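## Task

Pick up the pink microphone lying on the table and seat it head-up in the empty stand's holder so it rests inside the holder's inner ring. At the end the other microphone must still sit in its own stand's holder and both stands must be upright on the table. Dropping the pink microphone, or letting it slip down more than a few centimetres in total after any single grasp, can fail the task.

## Robot and tools

Robot: two arms, left_arm and right_arm, each with a parallel two-finger gripper. Bases in the scene frame: left_arm near (-0.005, +0.275, 0) m, right_arm near (+0.002, -0.336, +0.004) m, both almost unrotated. Cameras: cam_high and cam_low on a fixed beam behind the arms, plus cam_left_wrist and cam_right_wrist on the grippers, all 672x504.

Frames. The scene frame has its origin at table-top height, midway between the arms, a little behind the table's near edge; +x points out over the table, +y toward left_arm, +z up. Image left/right does not match arm names. Reported positions, quaternions (wxyz) and Hand targets are in the scene frame. Offsets you command are along the current Hand target's own axes. For each gripper, +z is the direction the fingers point and the fingers close along its y axis. end_effector_position is the point between the pads, about 1 cm short of the fingertips. Printed poses can be a few cm off, more at long reach.

A row is always 14 numbers in [-1, 1]: left_arm dx, dy, dz, rx, ry, rz, opening, then right_arm in the same order. dx..rz are an offset relative to that arm's Hand target, not a pose; 1.0 equals 0.6 m of travel or 180 degrees, and rx, ry, rz form one rotation vector. Opening is absolute: +1 fully open (0.093 m), -1 closed. Zeros in all six offset numbers mean no new request for that arm, but its opening number is still a command, so always repeat the opening it should keep.

execute_actions(actions, cameras): actions is a list of actions; each action is a list of up to 15 rows, one per 1/30 s step, and a short action repeats its last row to fill 15 steps. Every row in an action is measured from the Hand target at that action's start, and each new action starts again from the current Hand target, so repeating an offset moves further. An empty list returns state plus all images. cameras picks images by name, ["all"] or [].

move(target, speed, blend, opening_speed, grip_force, blocking, cameras): target is one 14-number row or a list of up to 15 rows; every row is an offset from the same starting Hand targets, not chained. Grippers travel in straight lines, all arriving together, within a 10 s cap. speed is m/s, 0.002 to 2.9 (default 0.25; rotation up to twice that in rad/s); one value or one per target. blend, in metres, rounds corners of a list; 0 stops at each point. opening_speed (per second on the -1..+1 scale, at least 0.2) makes finger changes gradual. grip_force is newtons per pad, 10 to 50, per arm or shared; it persists, and lower values close slowly. blocking=false returns after about 0.5 s while the move continues. Moves neither avoid obstacles nor the other arm; faster moves lag, overshoot and strike harder. Avoid paths close to an arm's own base (the elbow can whip round). The result adds a move: line, e.g. done (within 10 mm and 2 degrees), off_target, moving, held, fault, plus limits such as paced (pose clipped) or held (steps withheld).

wait(seconds): 0 to 3600, lets time pass with no new commands; a running move continues and may end it early. stop(): brakes a running move. zoom_image(camera, region): enlarges [x0, y0, x1, y1] pixels (at most 504 each way) from that camera's newest image. finished_scene(scene): scene 1 or 2, ends the scene irreversibly; the goal must hold without the robot.

Reading results. Hand target is the last commanded pose after clipping; orientation is clipped to 40 degrees from the measured one each step. Grippers often rest short or sagging, or tilted; compare end_effector_position to the target, resend the shortfall as an offset, and correct tilt. Tiny moves may not happen or go sideways. grip_measured runs +1 open to -1 closed; pads meet near -0.94 and sit an object's width apart at roughly +0.0208 per mm above that, with a gripper-specific bias up to +0.02. To hold a rigid object, send about 0.41 below its width reading and keep sending it; round or soft items may need lower. A closed reading alone does not prove a grasp; check images. Release by sending well above the width reading. Joint positions end with finger gap in metres; torques are noisy and offset. Joint velocities may read within noise.

Avoid: dropping or letting the microphone slide in the grasp, knocking stands over, anything leaving the table, hard contact with the table, fixtures (bar, spacers, plate, rail) or between the arms, gripping the other arm's fingers, strain on wrist camera cables, and pushing into unreachable poses. Motors heat under load: MOTOR HOT at 75 °C, a fold-away fault at 90 °C, collapse at 100 °C. Loose objects may occasionally be nudged. Thinking lets time run; the robot holds its last command meanwhile.

Each tool is called after "Call:" by a JSON object that holds its "api" and its "payload", one argument or row to a line.

## Session

Call:
{"api": "execute_actions", "payload": {
  "actions": []
}}

Scene clock: 0.00 s.
left_arm: end_effector_position=(+0.2165, +0.1141, +0.3636) grip_measured=+1.000 end_effector_quat_wxyz=(+0.631, +0.177, +0.686, -0.315) | right_arm: end_effector_position=(+0.1872, -0.2076, +0.3523) grip_measured=+1.000 end_effector_quat_wxyz=(+0.644, -0.158, +0.651, +0.369)
Joint positions: left_arm=[-0.498 0.603 0.781 -0.184 0.206 -0.203 0.093] | right_arm=[0.173 0.341 0.6 -0.144 -0.554 0.344 0.093]
Joint velocities: within noise
Joint torques (N m): no reading
Motor temperatures (°C): left_arm=[35 41 40 36 33 33 32] | right_arm=[34 46 44 33 32 32 30]
Heat: left arm: 41 °C; right arm: 46 °C.
Hand target: left_arm +0.2160, +0.1150, +0.3682; +0.637, +0.178, +0.682, -0.313 | right_arm +0.1860, -0.2084, +0.3612; +0.655, -0.162, +0.641, +0.366
Tool commands: left_gripper/opening=+1.0 right_gripper/opening=+1.0

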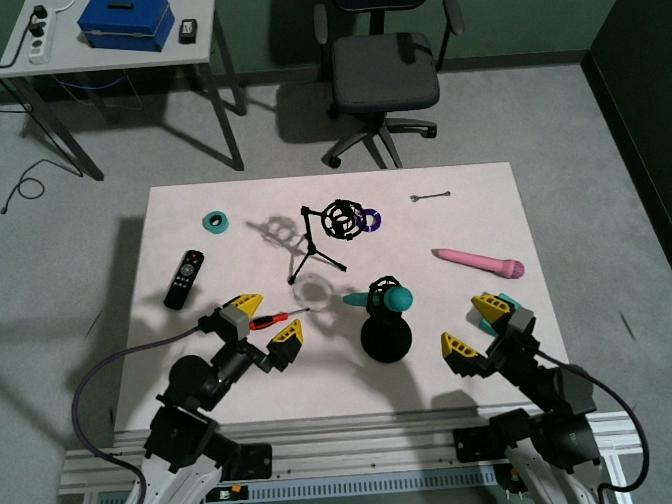

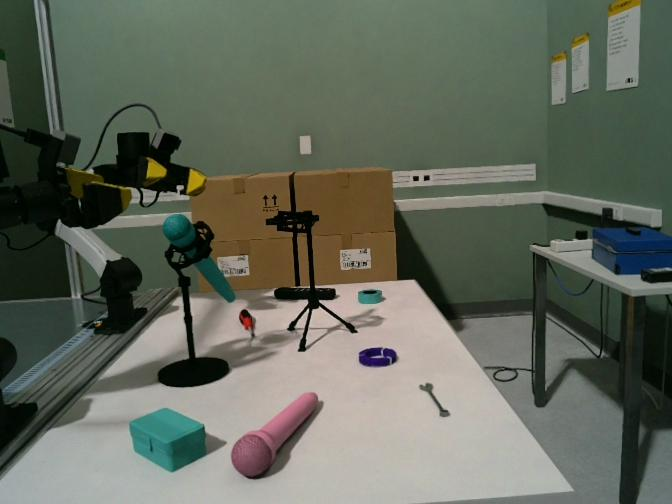

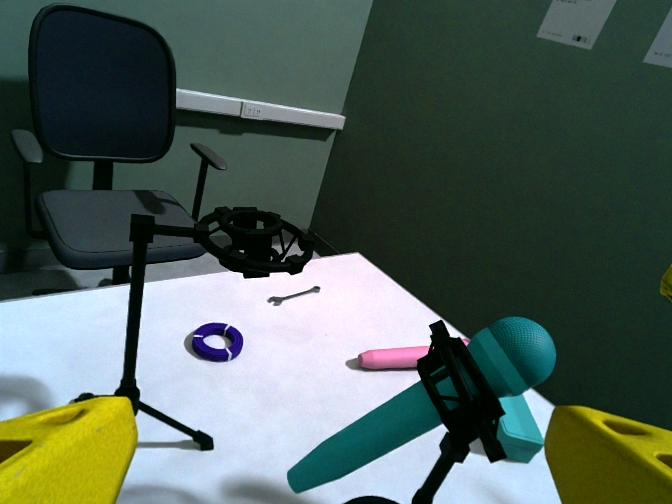

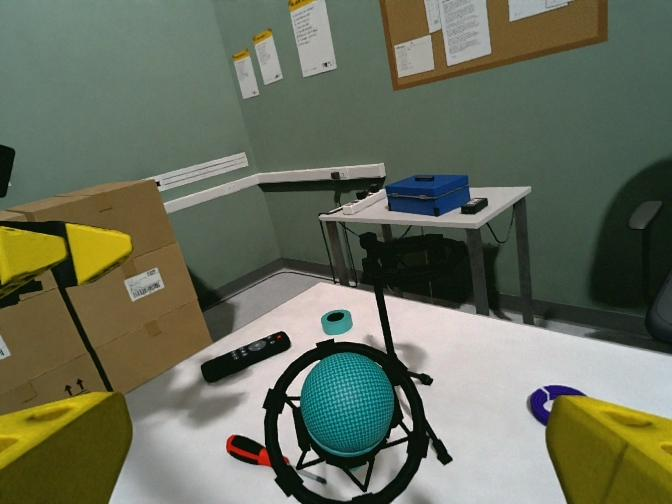

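Call:
{"api": "zoom_image", "payload": {
  "camera": "cam_high",
  "region": [270, 180, 420, 300]
}}

Call:
{"api": "zoom_image", "payload": {
  "camera": "cam_low",
  "region": [140, 190, 360, 400]
}}

Call:
{"api": "zoom_image", "payload": {
  "camera": "cam_left_wrist",
  "region": [100, 190, 350, 390]
}}

Call:
{"api": "zoom_image", "payload": {
  "camera": "cam_high",
  "region": [400, 220, 560, 350]
}}

Scaled by 3.360.

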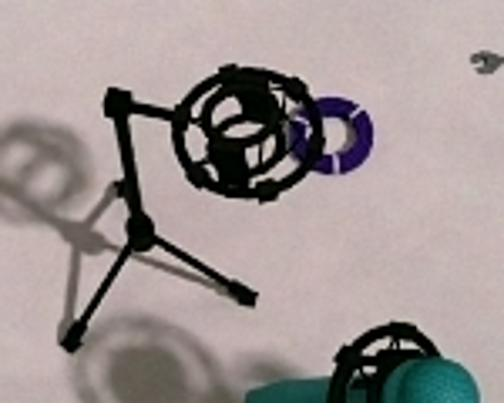

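Scaled by 2.291.

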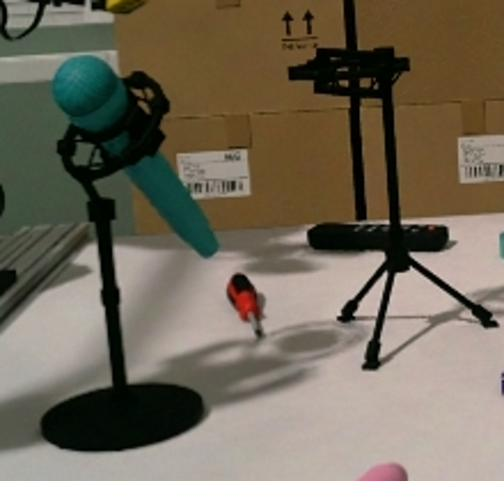

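Scaled by 2.016.

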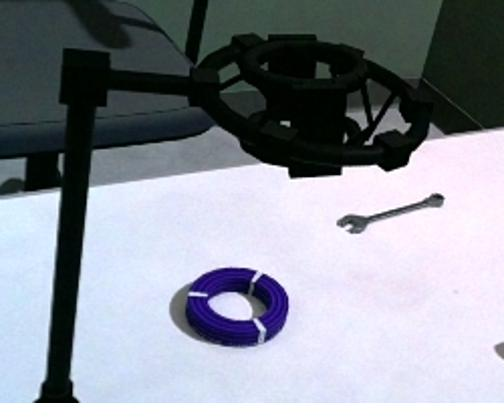

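Scaled by 3.150.

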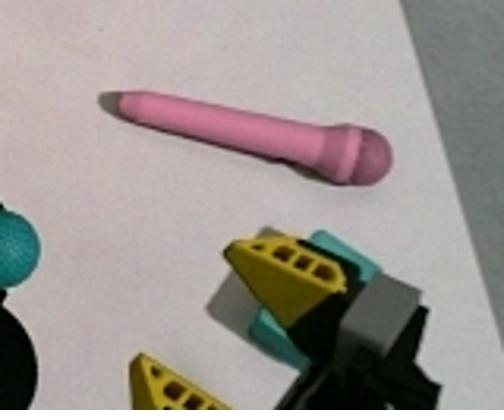

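Call:
{"api": "move", "payload": {
  "target": [0,0,0,0,0,0,1,0.125,-0.483,0.072,0.637,0.099,0.520,1],
  "speed": 0.5,
  "cameras": ["cam_high","cam_low","cam_right_wrist"]
}}

Scene clock: 64.90 s.
left_arm: end_effector_position=(+0.2165, +0.1141, +0.3636) grip_measured=+1.000 end_effector_quat_wxyz=(+0.631, +0.177, +0.686, -0.315) | right_arm: end_effector_position=(+0.4093, -0.3567, +0.2155) grip_measured=+1.000 end_effector_quat_wxyz=(+0.065, +0.779, +0.621, +0.065)
Joint positions: left_arm=[-0.498 0.603 0.781 -0.184 0.206 -0.203 0.093] | right_arm=[-0.074 2.009 2.159 -1.541 0.013 1.749 0.093]
Joint torques (N m): left_arm=[0.57 0.42 9.25 2.37 -0.01 0.11] | right_arm=[0.29 -8.83 6.45 0.43 -0.12 0.03]
Motor temperatures (°C): left_arm=[35 41 46 44 32 33 31] | right_arm=[33 46 49 37 32 32 30]
Heat: left arm: 46 °C; right arm: 49 °C.
Hand target: left_arm +0.2160, +0.1150, +0.3682; +0.637, +0.178, +0.682, -0.313 | right_arm +0.4094, -0.3557, +0.2203; -0.001, +0.788, +0.615, +0.000
Off the commanded pose: left_arm 0.005 m, 1 deg | right_arm 0.005 m, 11 deg.
joint sent to its limit (right arm) — joint 4 (wrist pitch), lower limit. The joint targets are off in orientation, not in position.
move: off_target (right_arm)

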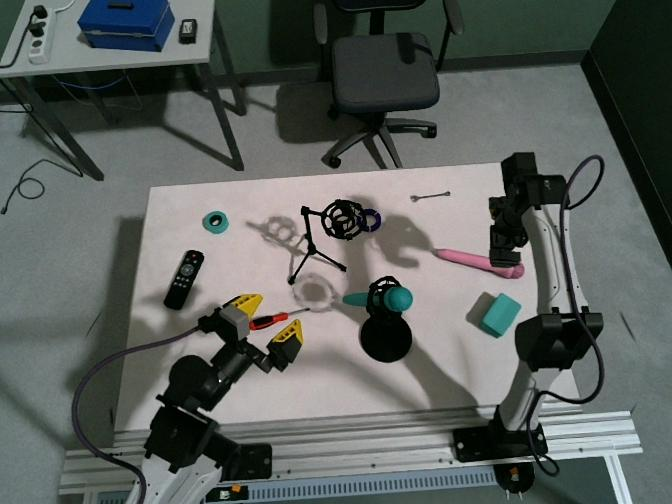

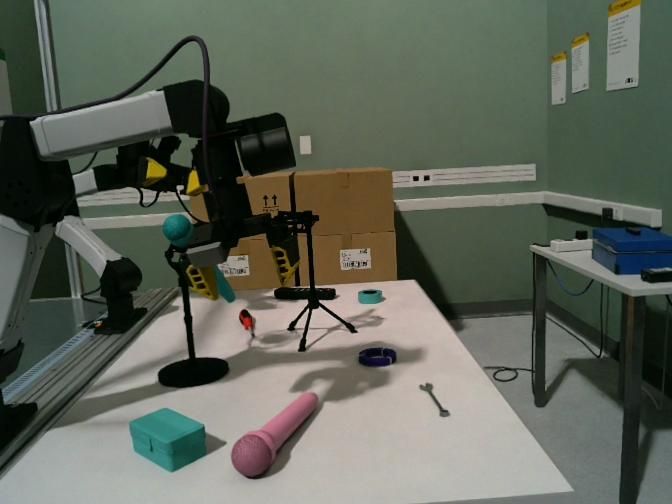

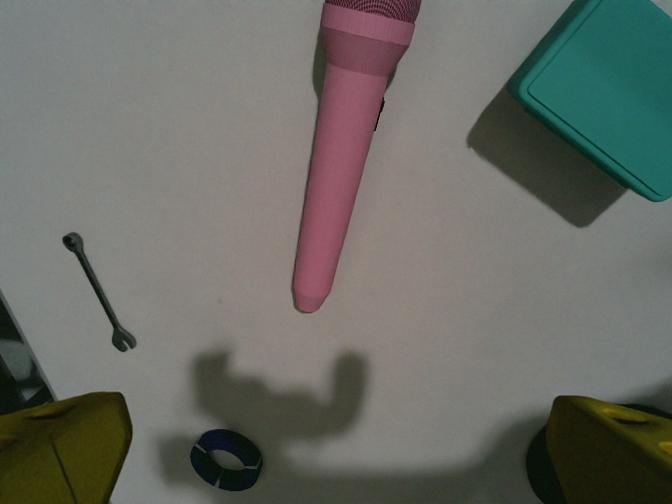

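Call:
{"api": "move", "payload": {
  "target": [0,0,0,0,0,0,1,0,0,0.13,0,0,0.028,1],
  "cameras": ["cam_high","cam_low","cam_right_wrist"]
}}

Scene clock: 89.83 s.
left_arm: end_effector_position=(+0.2165, +0.1141, +0.3636) grip_measured=+1.000 end_effector_quat_wxyz=(+0.631, +0.177, +0.686, -0.315) | right_arm: end_effector_position=(+0.4026, -0.3557, +0.1396) grip_measured=+1.000 end_effector_quat_wxyz=(-0.008, +0.808, +0.589, -0.016)
Joint positions: left_arm=[-0.498 0.603 0.781 -0.184 0.206 -0.203 0.093] | right_arm=[-0.074 2.139 2.059 -1.531 0.01 1.837 0.093]
Joint torques (N m): left_arm=[0.55 0.47 9.1 2.41 0.02 0.19] | right_arm=[-0.02 -10.35 4.78 0.45 -0.11 0.07]
Motor temperatures (°C): left_arm=[35 40 47 45 32 33 31] | right_arm=[33 51 49 35 32 32 30]
Heat: left arm: 47 °C; right arm: 51 °C.
Hand target: left_arm +0.2160, +0.1150, +0.3682; +0.637, +0.178, +0.682, -0.313 | right_arm +0.4093, -0.3556, +0.1423; -0.001, +0.815, +0.580, +0.000
Off the commanded pose: left_arm 0.005 m, 1 deg | right_arm 0.007 m, 2 deg.
move: done

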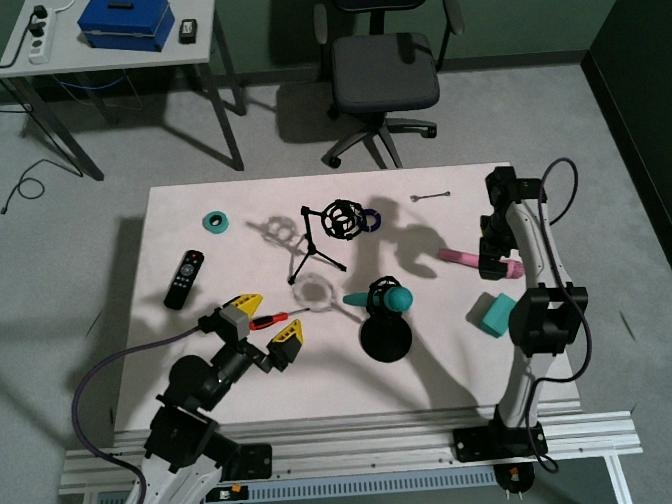

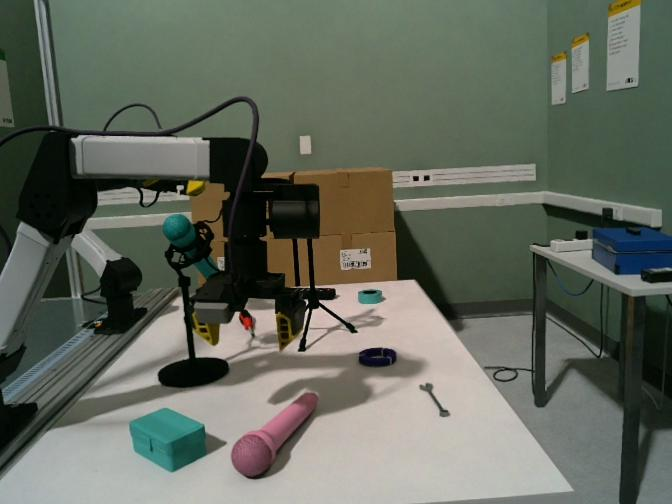

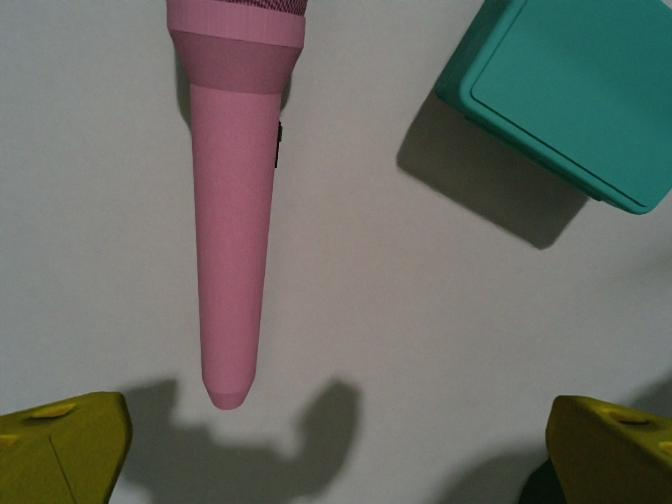

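Call:
{"api": "move", "payload": {
  "target": [0,0,0,0,0,0,1,-0.142,0.062,0.07,0,0,0,1],
  "cameras": ["cam_high","cam_low","cam_right_wrist"]
}}

Scene clock: 120.47 s.
left_arm: end_effector_position=(+0.2165, +0.1141, +0.3636) grip_measured=+1.000 end_effector_quat_wxyz=(+0.631, +0.177, +0.686, -0.315) | right_arm: end_effector_position=(+0.4073, -0.4485, +0.0989) grip_measured=+1.000 end_effector_quat_wxyz=(-0.013, +0.816, +0.578, -0.012)
Joint positions: left_arm=[-0.498 0.603 0.781 -0.184 0.206 -0.203 0.093] | right_arm=[-0.297 2.214 2.017 -1.413 0.005 1.64 0.093]
Joint torques (N m): left_arm=[0.55 0.7 9.14 2.36 0.04 0.14] | right_arm=[0.87 -10.47 5.63 0.43 -0.06 -0.15]
Heat: left arm: 48 °C; right arm: 54 °C.
Hand target: left_arm +0.2160, +0.1150, +0.3682; +0.637, +0.178, +0.682, -0.313 | right_arm +0.4166, -0.4482, +0.1002; -0.001, +0.814, +0.580, +0.000
Off the commanded pose: left_arm 0.005 m, 1 deg | right_arm 0.009 m, 2 deg.
move: done

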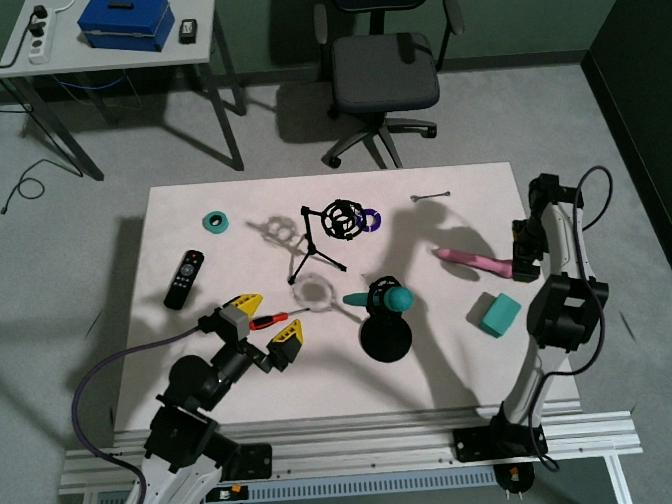

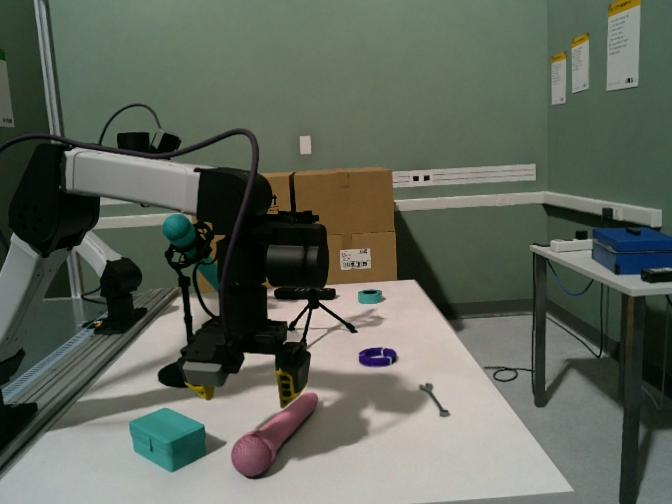

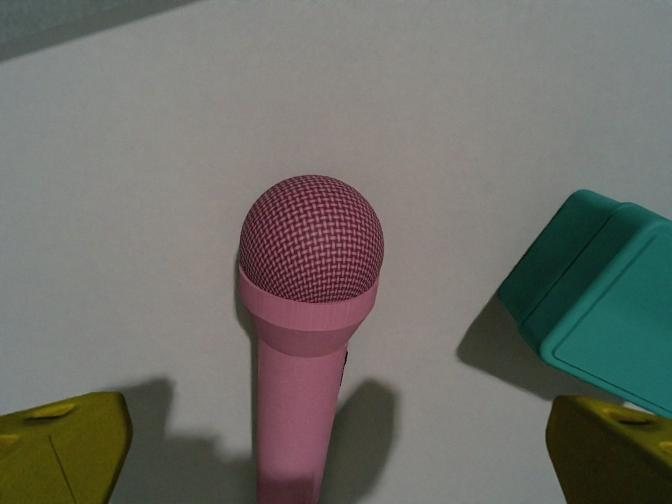

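Call:
{"api": "move", "payload": {
  "target": [0,0,0,0,0,0,1,0,0.016,0.065,0,0,0,1],
  "cameras": ["cam_low","cam_right_wrist"]
}}

Scene clock: 130.33 s.
left_arm: end_effector_position=(+0.2165, +0.1141, +0.3636) grip_measured=+1.000 end_effector_quat_wxyz=(+0.631, +0.177, +0.686, -0.315) | right_arm: end_effector_position=(+0.4180, -0.4513, +0.0606) grip_measured=+1.000 end_effector_quat_wxyz=(-0.011, +0.816, +0.578, -0.011)
Joint positions: left_arm=[-0.498 0.603 0.781 -0.184 0.206 -0.203 0.093] | right_arm=[-0.297 2.264 1.949 -1.29 0.005 1.639 0.093]
Joint torques (N m): left_arm=[0.54 0.42 8.96 2.32 -0.05 0.17] | right_arm=[0.58 -11.34 5.15 0.51 -0.08 -0.17]
Motor temperatures (°C): left_arm=[34 40 48 46 32 33 31] | right_arm=[33 55 48 33 32 32 30]
Heat: left arm: 48 °C; right arm: 55 °C.
Hand target: left_arm +0.2160, +0.1150, +0.3682; +0.637, +0.178, +0.682, -0.313 | right_arm +0.4257, -0.4513, +0.0612; -0.001, +0.814, +0.580, +0.000
Off the commanded pose: left_arm 0.005 m, 1 deg | right_arm 0.008 m, 2 deg.
move: done

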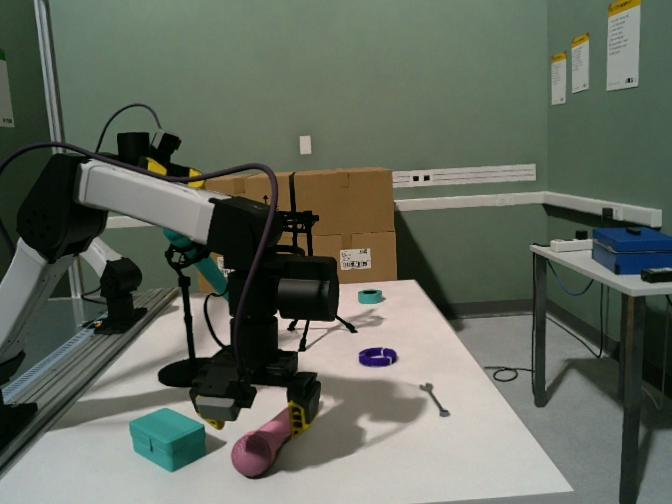

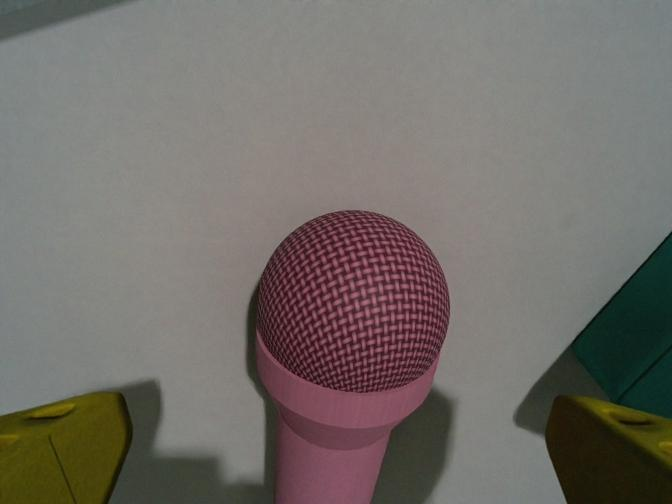

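Call:
{"api": "move", "payload": {
  "target": [
    [0,0,0,0,0,0,1,-0.022,-0.003,0.053,0,0,0,1],
    [0,0,0,0,0,0,1,-0.022,-0.003,0.053,0,0,0,-0.3]
  ],
  "opening_speed": 1.5,
  "cameras": ["cam_low","cam_right_wrist"]
}}

Scene clock: 144.47 s.
left_arm: end_effector_position=(+0.2165, +0.1141, +0.3636) grip_measured=+1.000 end_effector_quat_wxyz=(+0.631, +0.177, +0.686, -0.315) | right_arm: end_effector_position=(+0.4133, -0.4618, +0.0302) grip_measured=-0.119 end_effector_quat_wxyz=(-0.010, +0.814, +0.580, -0.009)
Joint positions: left_arm=[-0.498 0.603 0.781 -0.184 0.206 -0.203 0.093] | right_arm=[-0.324 2.27 1.836 -1.167 0.005 1.608 0.039]
Joint torques (N m): left_arm=[0.61 0.47 9.02 2.4 0.01 0.13] | right_arm=[0.27 -11.04 4.66 0.48 -0.08 -0.12]
Motor temperatures (°C): left_arm=[34 40 48 47 32 33 31] | right_arm=[33 56 48 33 32 32 30]
Heat: left arm: 48 °C; right arm: 56 °C.
Hand target: left_arm +0.2160, +0.1150, +0.3682; +0.637, +0.178, +0.682, -0.313 | right_arm +0.4195, -0.4632, +0.0294; -0.001, +0.814, +0.580, +0.000
Off the commanded pose: left_arm 0.005 m, 1 deg | right_arm 0.007 m, 1 deg.
move: done

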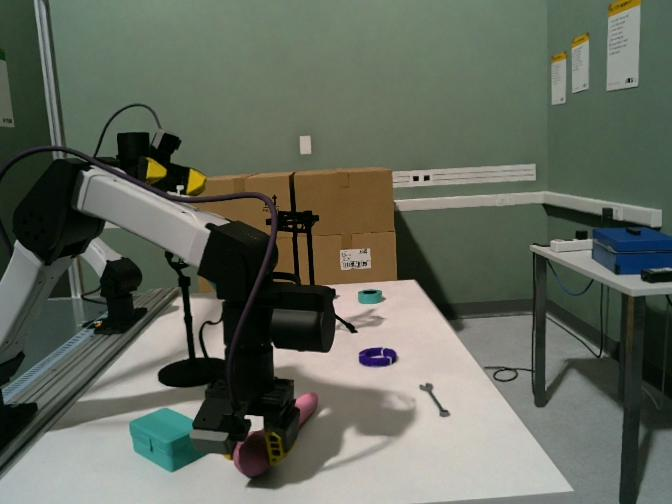

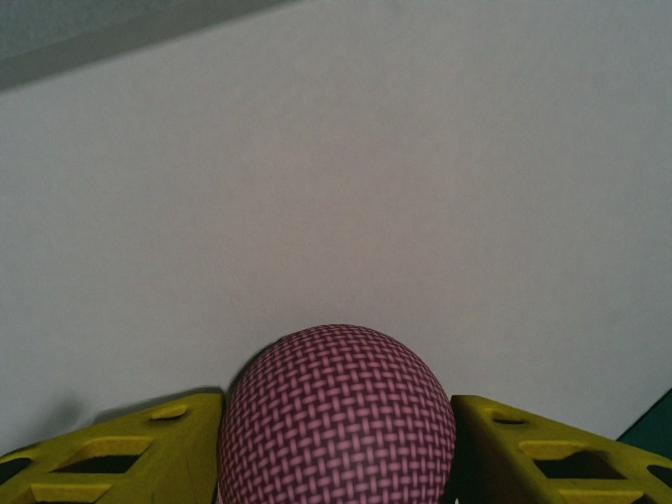

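Call:
{"api": "move", "payload": {
  "target": [
    [0,0,0,0,0,0,1,0,0,0,0,0,0,-0.75],
    [0,0,0,0,0,0,1,0,0,-0.367,0,0,0,-0.75],
    [0,0,0,0,0,0,1,0.125,-0.15,-0.733,-0.592,-0.192,-0.592,-0.75]
  ],
  "blend": [0,0.03,0],
  "speed": 0.4,
  "cameras": ["cam_high","cam_low","cam_left_wrist","cam_right_wrist"]
}}

Scene clock: 192.50 s.
left_arm: end_effector_position=(+0.2165, +0.1141, +0.3636) grip_measured=+1.000 end_effector_quat_wxyz=(+0.631, +0.177, +0.686, -0.315) | right_arm: end_effector_position=(+0.3603, -0.3650, +0.4447) grip_measured=-0.125 end_effector_quat_wxyz=(+0.645, -0.175, +0.707, +0.233)
Joint positions: left_arm=[-0.498 0.603 0.781 -0.184 0.206 -0.203 0.093] | right_arm=[-0.535 1.281 1.422 -0.281 -1.091 -0.018 0.039]
Joint torques (N m): left_arm=[0.69 0.28 9.06 2.34 0.01 0.17] | right_arm=[0.03 -3.29 7.92 2.93 -0.35 -0.06]
Motor temperatures (°C): left_arm=[34 39 48 48 31 33 31] | right_arm=[33 57 48 34 32 32 32]
Heat: left arm: 48 °C; right arm: 57 °C.
Hand target: left_arm +0.2160, +0.1150, +0.3682; +0.637, +0.178, +0.682, -0.313 | right_arm +0.3595, -0.3634, +0.4693; +0.674, -0.211, +0.675, +0.213
Off the commanded pose: left_arm 0.005 m, 1 deg | right_arm 0.025 m, 7 deg.
move: off_target (right_arm)

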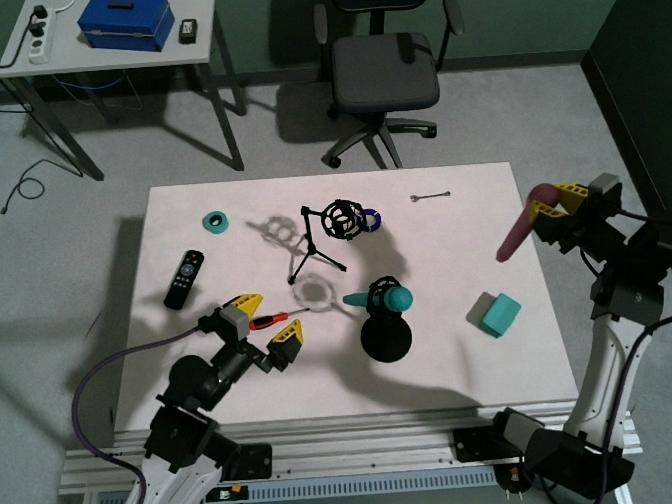

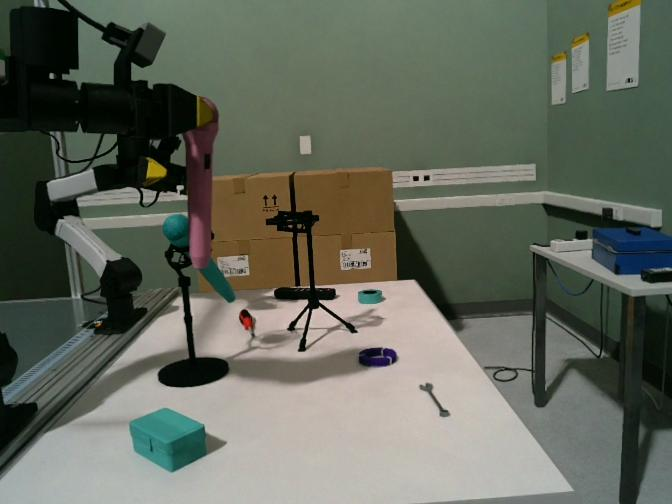

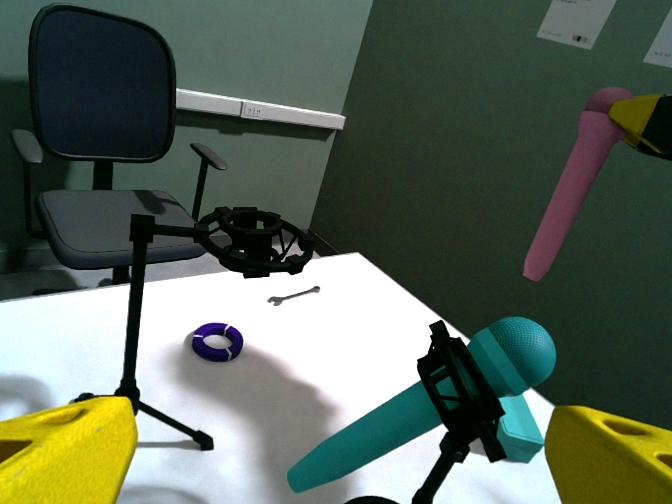

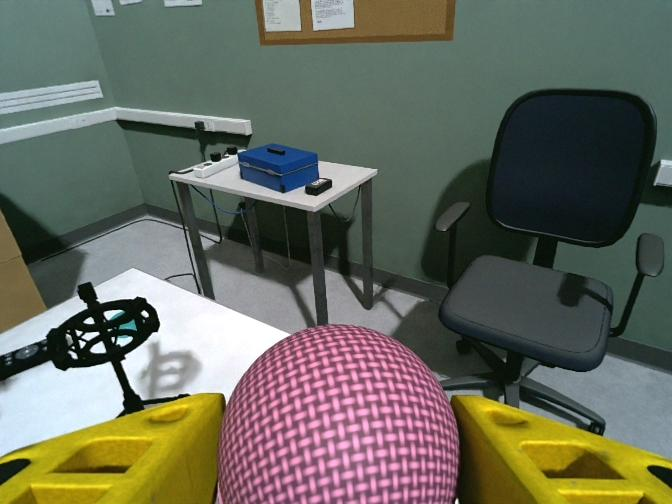

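Call:
{"api": "move", "payload": {
  "target": [0,0,0,0,0,0,1,-0.1,0.273,0.195,0,-0.022,-0.034,-0.75],
  "cameras": ["cam_high","cam_low","cam_left_wrist","cam_right_wrist"]
}}

Scene clock: 218.93 s.
left_arm: end_effector_position=(+0.2165, +0.1141, +0.3636) grip_measured=+1.000 end_effector_quat_wxyz=(+0.631, +0.177, +0.686, -0.315) | right_arm: end_effector_position=(+0.3661, -0.1623, +0.5141) grip_measured=-0.126 end_effector_quat_wxyz=(+0.694, -0.235, +0.654, +0.189)
Joint positions: left_arm=[-0.498 0.603 0.781 -0.184 0.206 -0.203 0.093] | right_arm=[0.298 1.312 1.624 -0.281 -0.284 -0.07 0.039]
Joint torques (N m): left_arm=[0.57 0.51 9.13 2.36 0.01 0.15] | right_arm=[0.75 -3.66 7.98 2.31 0.04 -0.2]
Motor temperatures (°C): left_arm=[34 39 49 49 31 33 31] | right_arm=[33 52 50 38 32 32 32]
Heat: left arm: 49 °C; right arm: 52 °C.
Hand target: left_arm +0.2160, +0.1150, +0.3682; +0.637, +0.178, +0.682, -0.313 | right_arm +0.3620, -0.1622, +0.5300; +0.707, -0.239, +0.639, +0.184
Off the commanded pose: left_arm 0.005 m, 1 deg | right_arm 0.016 m, 2 deg.
move: off_target (right_arm)

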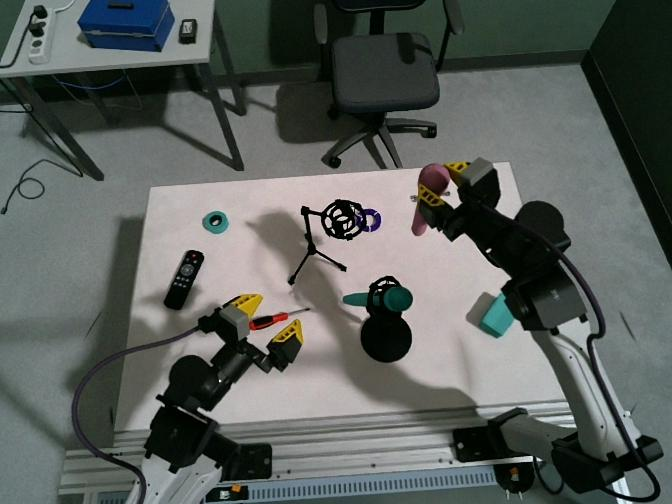

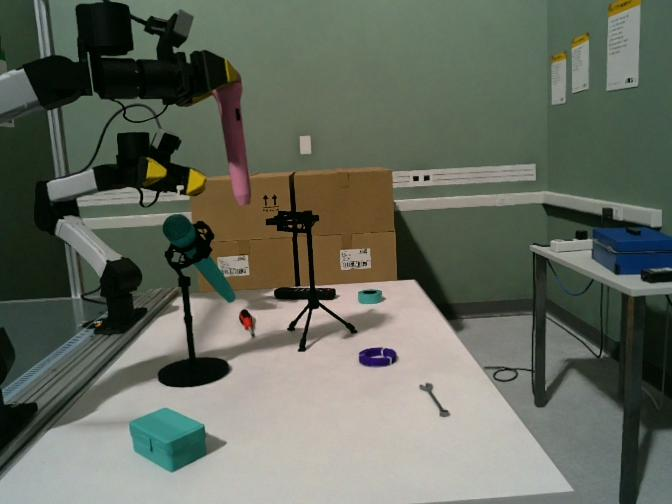

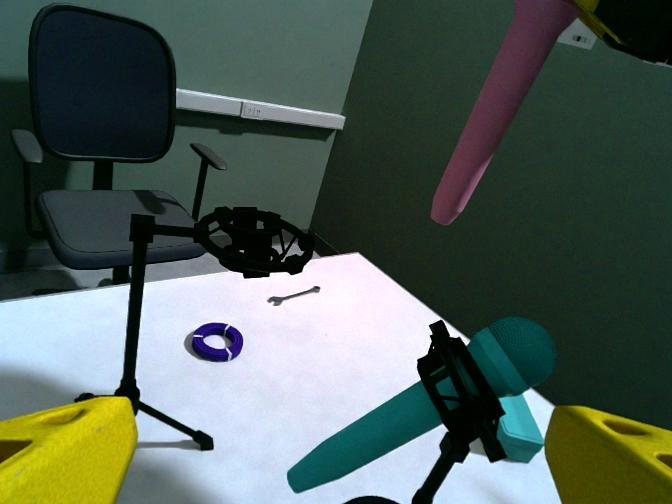

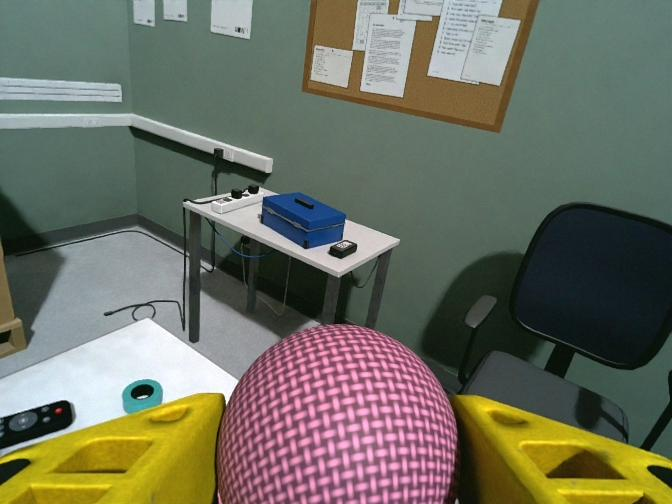

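Call:
{"api": "move", "payload": {
  "target": [
    [0,0,0,0,0,0,1,-0.033,-0.003,0.002,0,0.011,0.025,-0.75],
    [0,0,0,0,0,0,1,-0.031,0.133,0.232,0,0.011,0.025,-0.75]
  ],
  "blend": [0.01,0],
  "cameras": ["cam_high","cam_low","cam_left_wrist"]
}}

Call:
{"api": "zoom_image", "payload": {
  "camera": "cam_low",
  "region": [200, 60, 380, 260]
}}

Call:
{"api": "zoom_image", "payload": {
  "camera": "cam_left_wrist",
  "region": [120, 100, 370, 300]
}}

Scene clock: 240.60 s.
left_arm: end_effector_position=(+0.2165, +0.1141, +0.3636) grip_measured=+1.000 end_effector_quat_wxyz=(+0.631, +0.177, +0.686, -0.315) | right_arm: end_effector_position=(+0.4300, -0.0133, +0.5404) grip_measured=-0.126 end_effector_quat_wxyz=(+0.682, -0.226, +0.665, +0.204)
Joint positions: left_arm=[-0.498 0.603 0.781 -0.184 0.206 -0.203 0.093] | right_arm=[0.628 1.915 2.413 -0.488 0.038 -0.036 0.039]
Joint torques (N m): left_arm=[0.77 0.61 9.01 2.34 -0.01 0.12] | right_arm=[0.14 -8.05 6.87 2.3 0.1 -0.03]
Heat: left arm: 49 °C; right arm: 51 °C.
Hand target: left_arm +0.2160, +0.1150, +0.3682; +0.637, +0.178, +0.682, -0.313 | right_arm +0.4286, -0.0163, +0.5494; +0.688, -0.217, +0.661, +0.207
Off the commanded pose: left_arm 0.005 m, 1 deg | right_arm 0.010 m, 1 deg.
move: done

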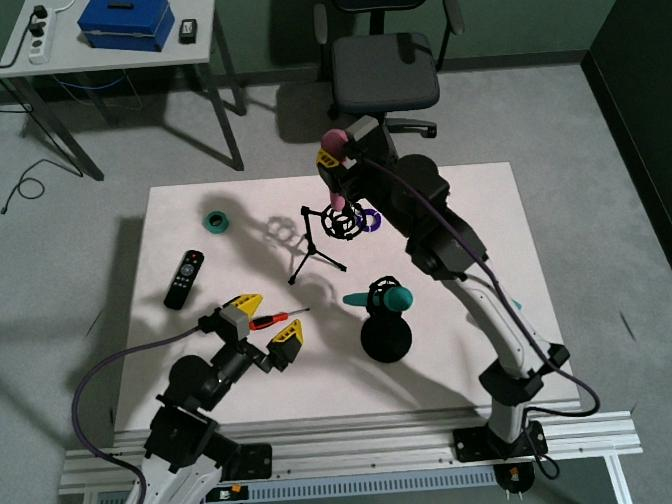

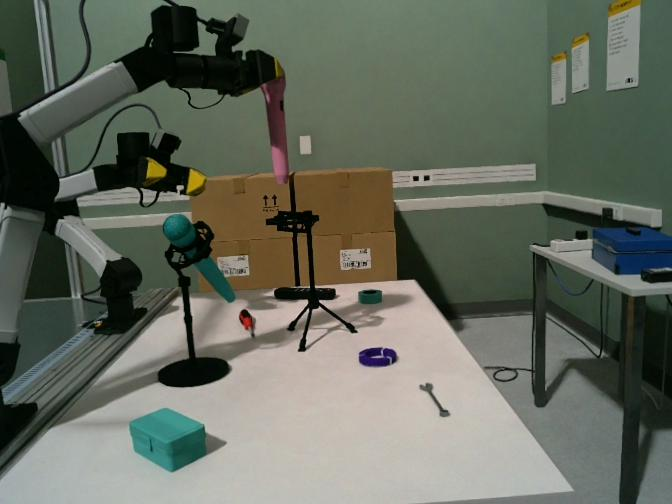

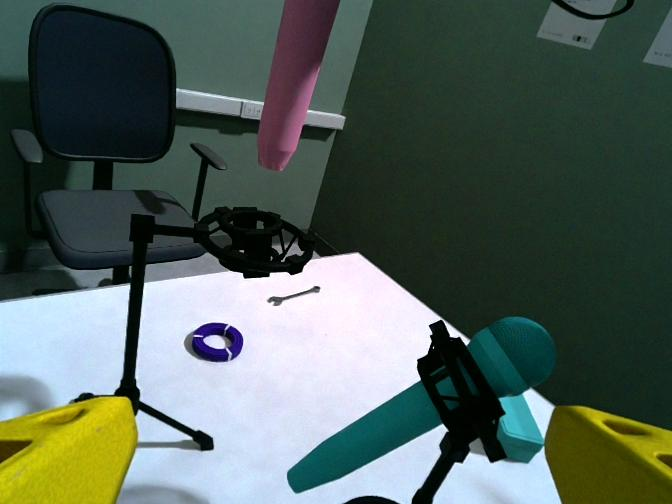

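Scaled by 2.520.

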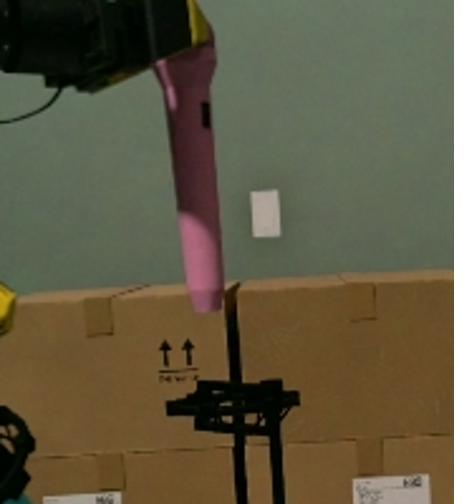

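Scaled by 2.016.

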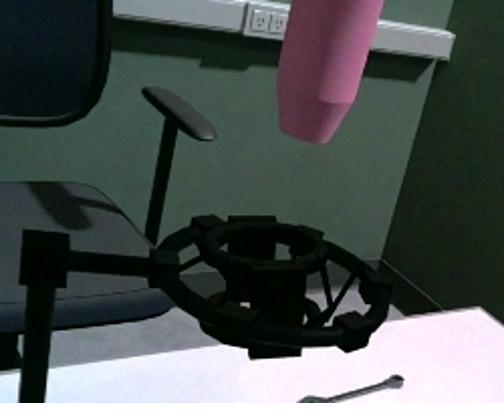

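Call:
{"api": "move", "payload": {
  "target": [0,0,0,0,0,0,1,0.03,-0.005,0.045,0,0.02,0,-0.75],
  "speed": 0.15,
  "cameras": ["cam_high","cam_low","cam_left_wrist"]
}}

Call:
{"api": "zoom_image", "payload": {
  "camera": "cam_low",
  "region": [200, 60, 380, 260]
}}

Call:
{"api": "zoom_image", "payload": {
  "camera": "cam_left_wrist",
  "region": [120, 100, 370, 300]
}}

Call:
{"api": "zoom_image", "payload": {
  "camera": "cam_high",
  "region": [290, 120, 400, 250]
}}

Scene clock: 272.43 s.
left_arm: end_effector_position=(+0.2165, +0.1141, +0.3636) grip_measured=+1.000 end_effector_quat_wxyz=(+0.631, +0.177, +0.686, -0.315) | right_arm: end_effector_position=(+0.4541, +0.0014, +0.5248) grip_measured=-0.126 end_effector_quat_wxyz=(+0.664, -0.231, +0.684, +0.196)
Joint positions: left_arm=[-0.498 0.603 0.781 -0.184 0.206 -0.203 0.093] | right_arm=[0.622 2.15 2.796 -0.693 0.038 -0.036 0.039]
Joint torques (N m): left_arm=[0.65 0.42 8.85 2.4 -0.03 0.11] | right_arm=[-0.21 -9.47 6.52 2.32 -0.03 0]
Heat: left arm: 50 °C; right arm: 52 °C.
Hand target: left_arm +0.2160, +0.1150, +0.3682; +0.637, +0.178, +0.682, -0.313 | right_arm +0.4531, -0.0034, +0.5326; +0.667, -0.223, +0.682, +0.200
Off the commanded pose: left_arm 0.005 m, 1 deg | right_arm 0.009 m, 1 deg.
move: done

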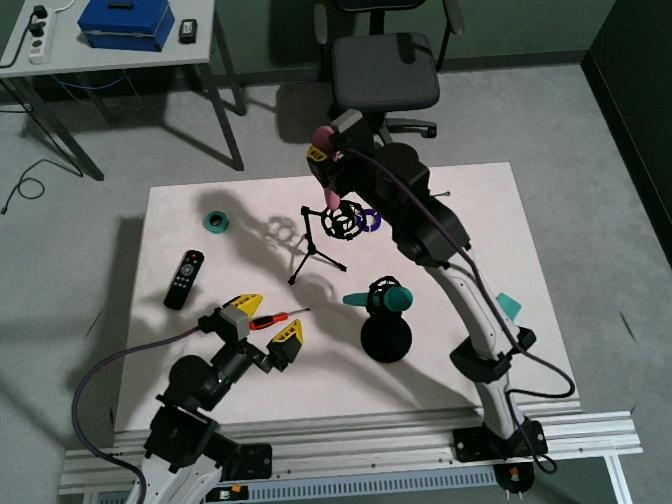

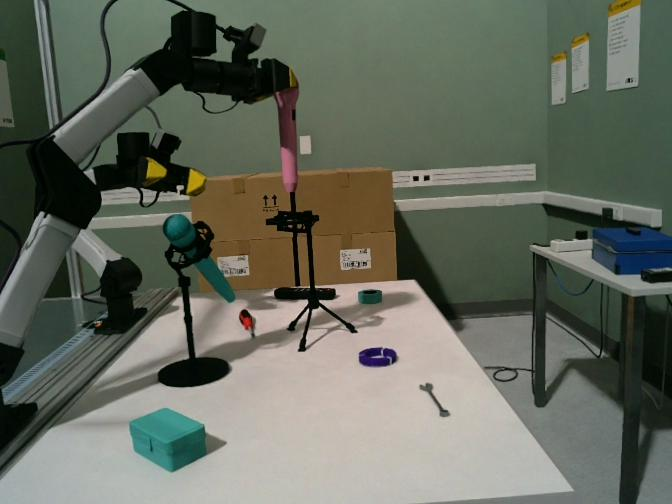

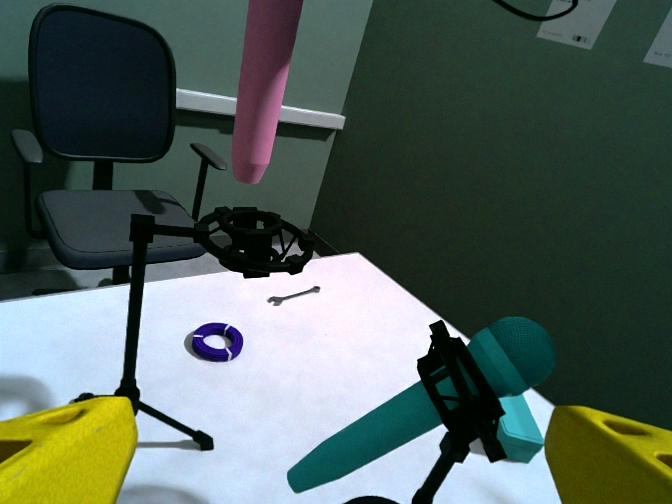

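Scaled by 2.520.

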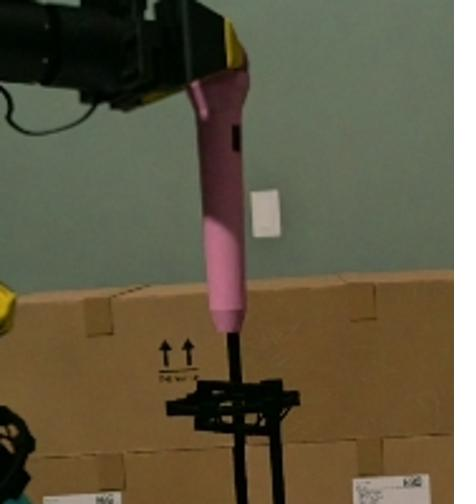

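Scaled by 2.016.

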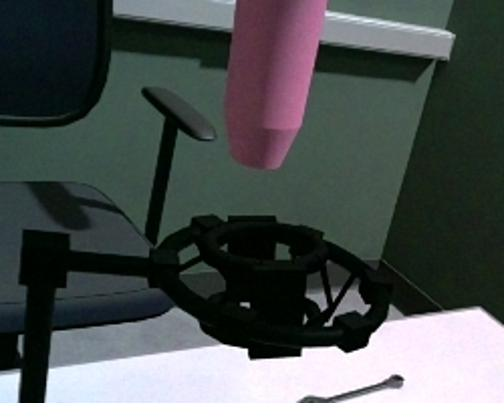

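Scaled by 3.877.

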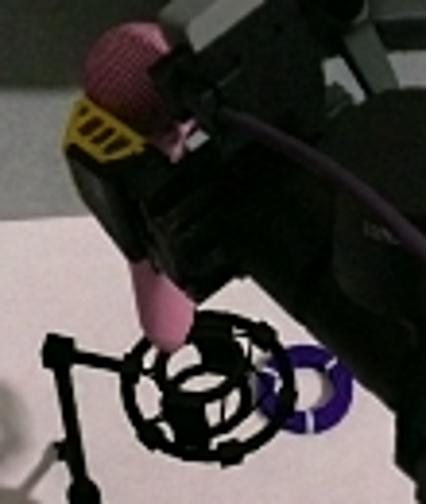

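Call:
{"api": "move", "payload": {
  "target": [0,0,0,0,0,0,1,0.017,-0.031,-0.005,0,0,0,-0.75],
  "speed": 0.1,
  "cameras": ["cam_high","cam_low","cam_left_wrist"]
}}

Call:
{"api": "zoom_image", "payload": {
  "camera": "cam_low",
  "region": [200, 60, 380, 260]
}}

Call:
{"api": "zoom_image", "payload": {
  "camera": "cam_left_wrist",
  "region": [120, 100, 370, 300]
}}

Call:
{"api": "zoom_image", "payload": {
  "camera": "cam_high",
  "region": [290, 120, 400, 250]
}}

Scene clock: 293.77 s.
left_arm: end_effector_position=(+0.2165, +0.1141, +0.3636) grip_measured=+1.000 end_effector_quat_wxyz=(+0.631, +0.177, +0.686, -0.315) | right_arm: end_effector_position=(+0.4706, -0.0138, +0.4689) grip_measured=-0.126 end_effector_quat_wxyz=(+0.614, -0.237, +0.730, +0.182)
Joint positions: left_arm=[-0.498 0.603 0.781 -0.184 0.206 -0.203 0.093] | right_arm=[0.572 2.013 2.434 -0.606 -0.001 -0.025 0.039]
Joint torques (N m): left_arm=[0.68 0.55 9.02 2.41 -0.02 0.17] | right_arm=[-0.05 -13.37 6.15 3.42 -0.15 0]
Motor temperatures (°C): left_arm=[34 38 49 50 31 33 30] | right_arm=[33 55 52 42 32 32 33]
Heat: left arm: 50 °C; right arm: 55 °C.
Hand target: left_arm +0.2160, +0.1150, +0.3682; +0.637, +0.178, +0.682, -0.313 | right_arm +0.4612, -0.0207, +0.5228; +0.667, -0.223, +0.682, +0.200
Off the commanded pose: left_arm 0.005 m, 1 deg | right_arm 0.055 m, 9 deg.
move: off_target (right_arm)

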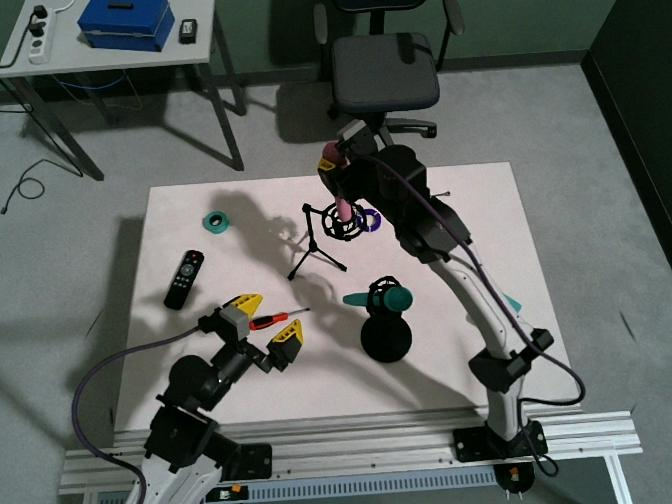

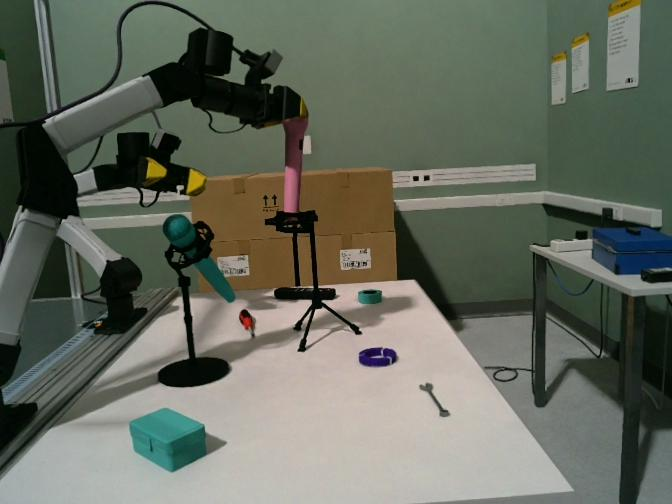

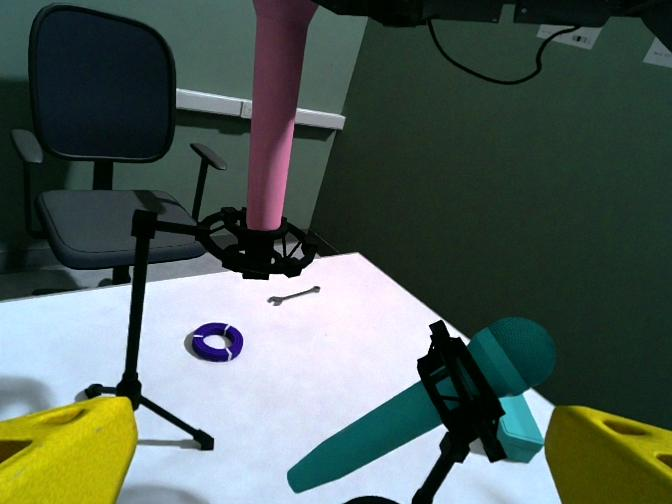

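Scaled by 2.520.

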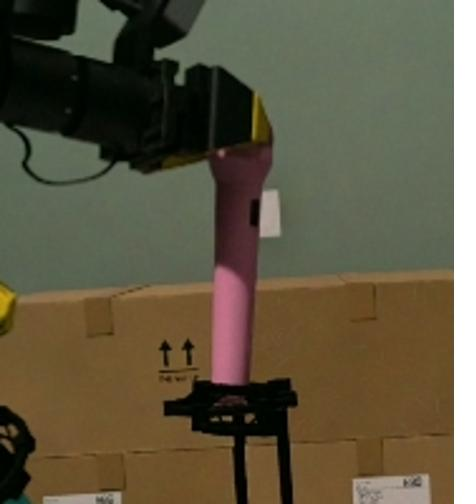

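Scaled by 2.016.

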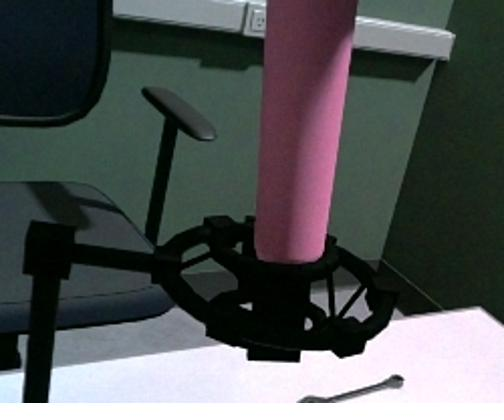

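Scaled by 3.877.

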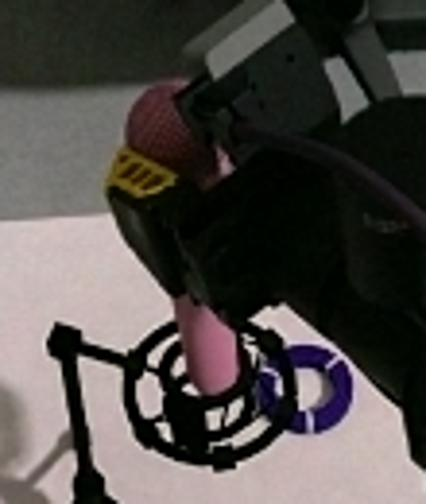

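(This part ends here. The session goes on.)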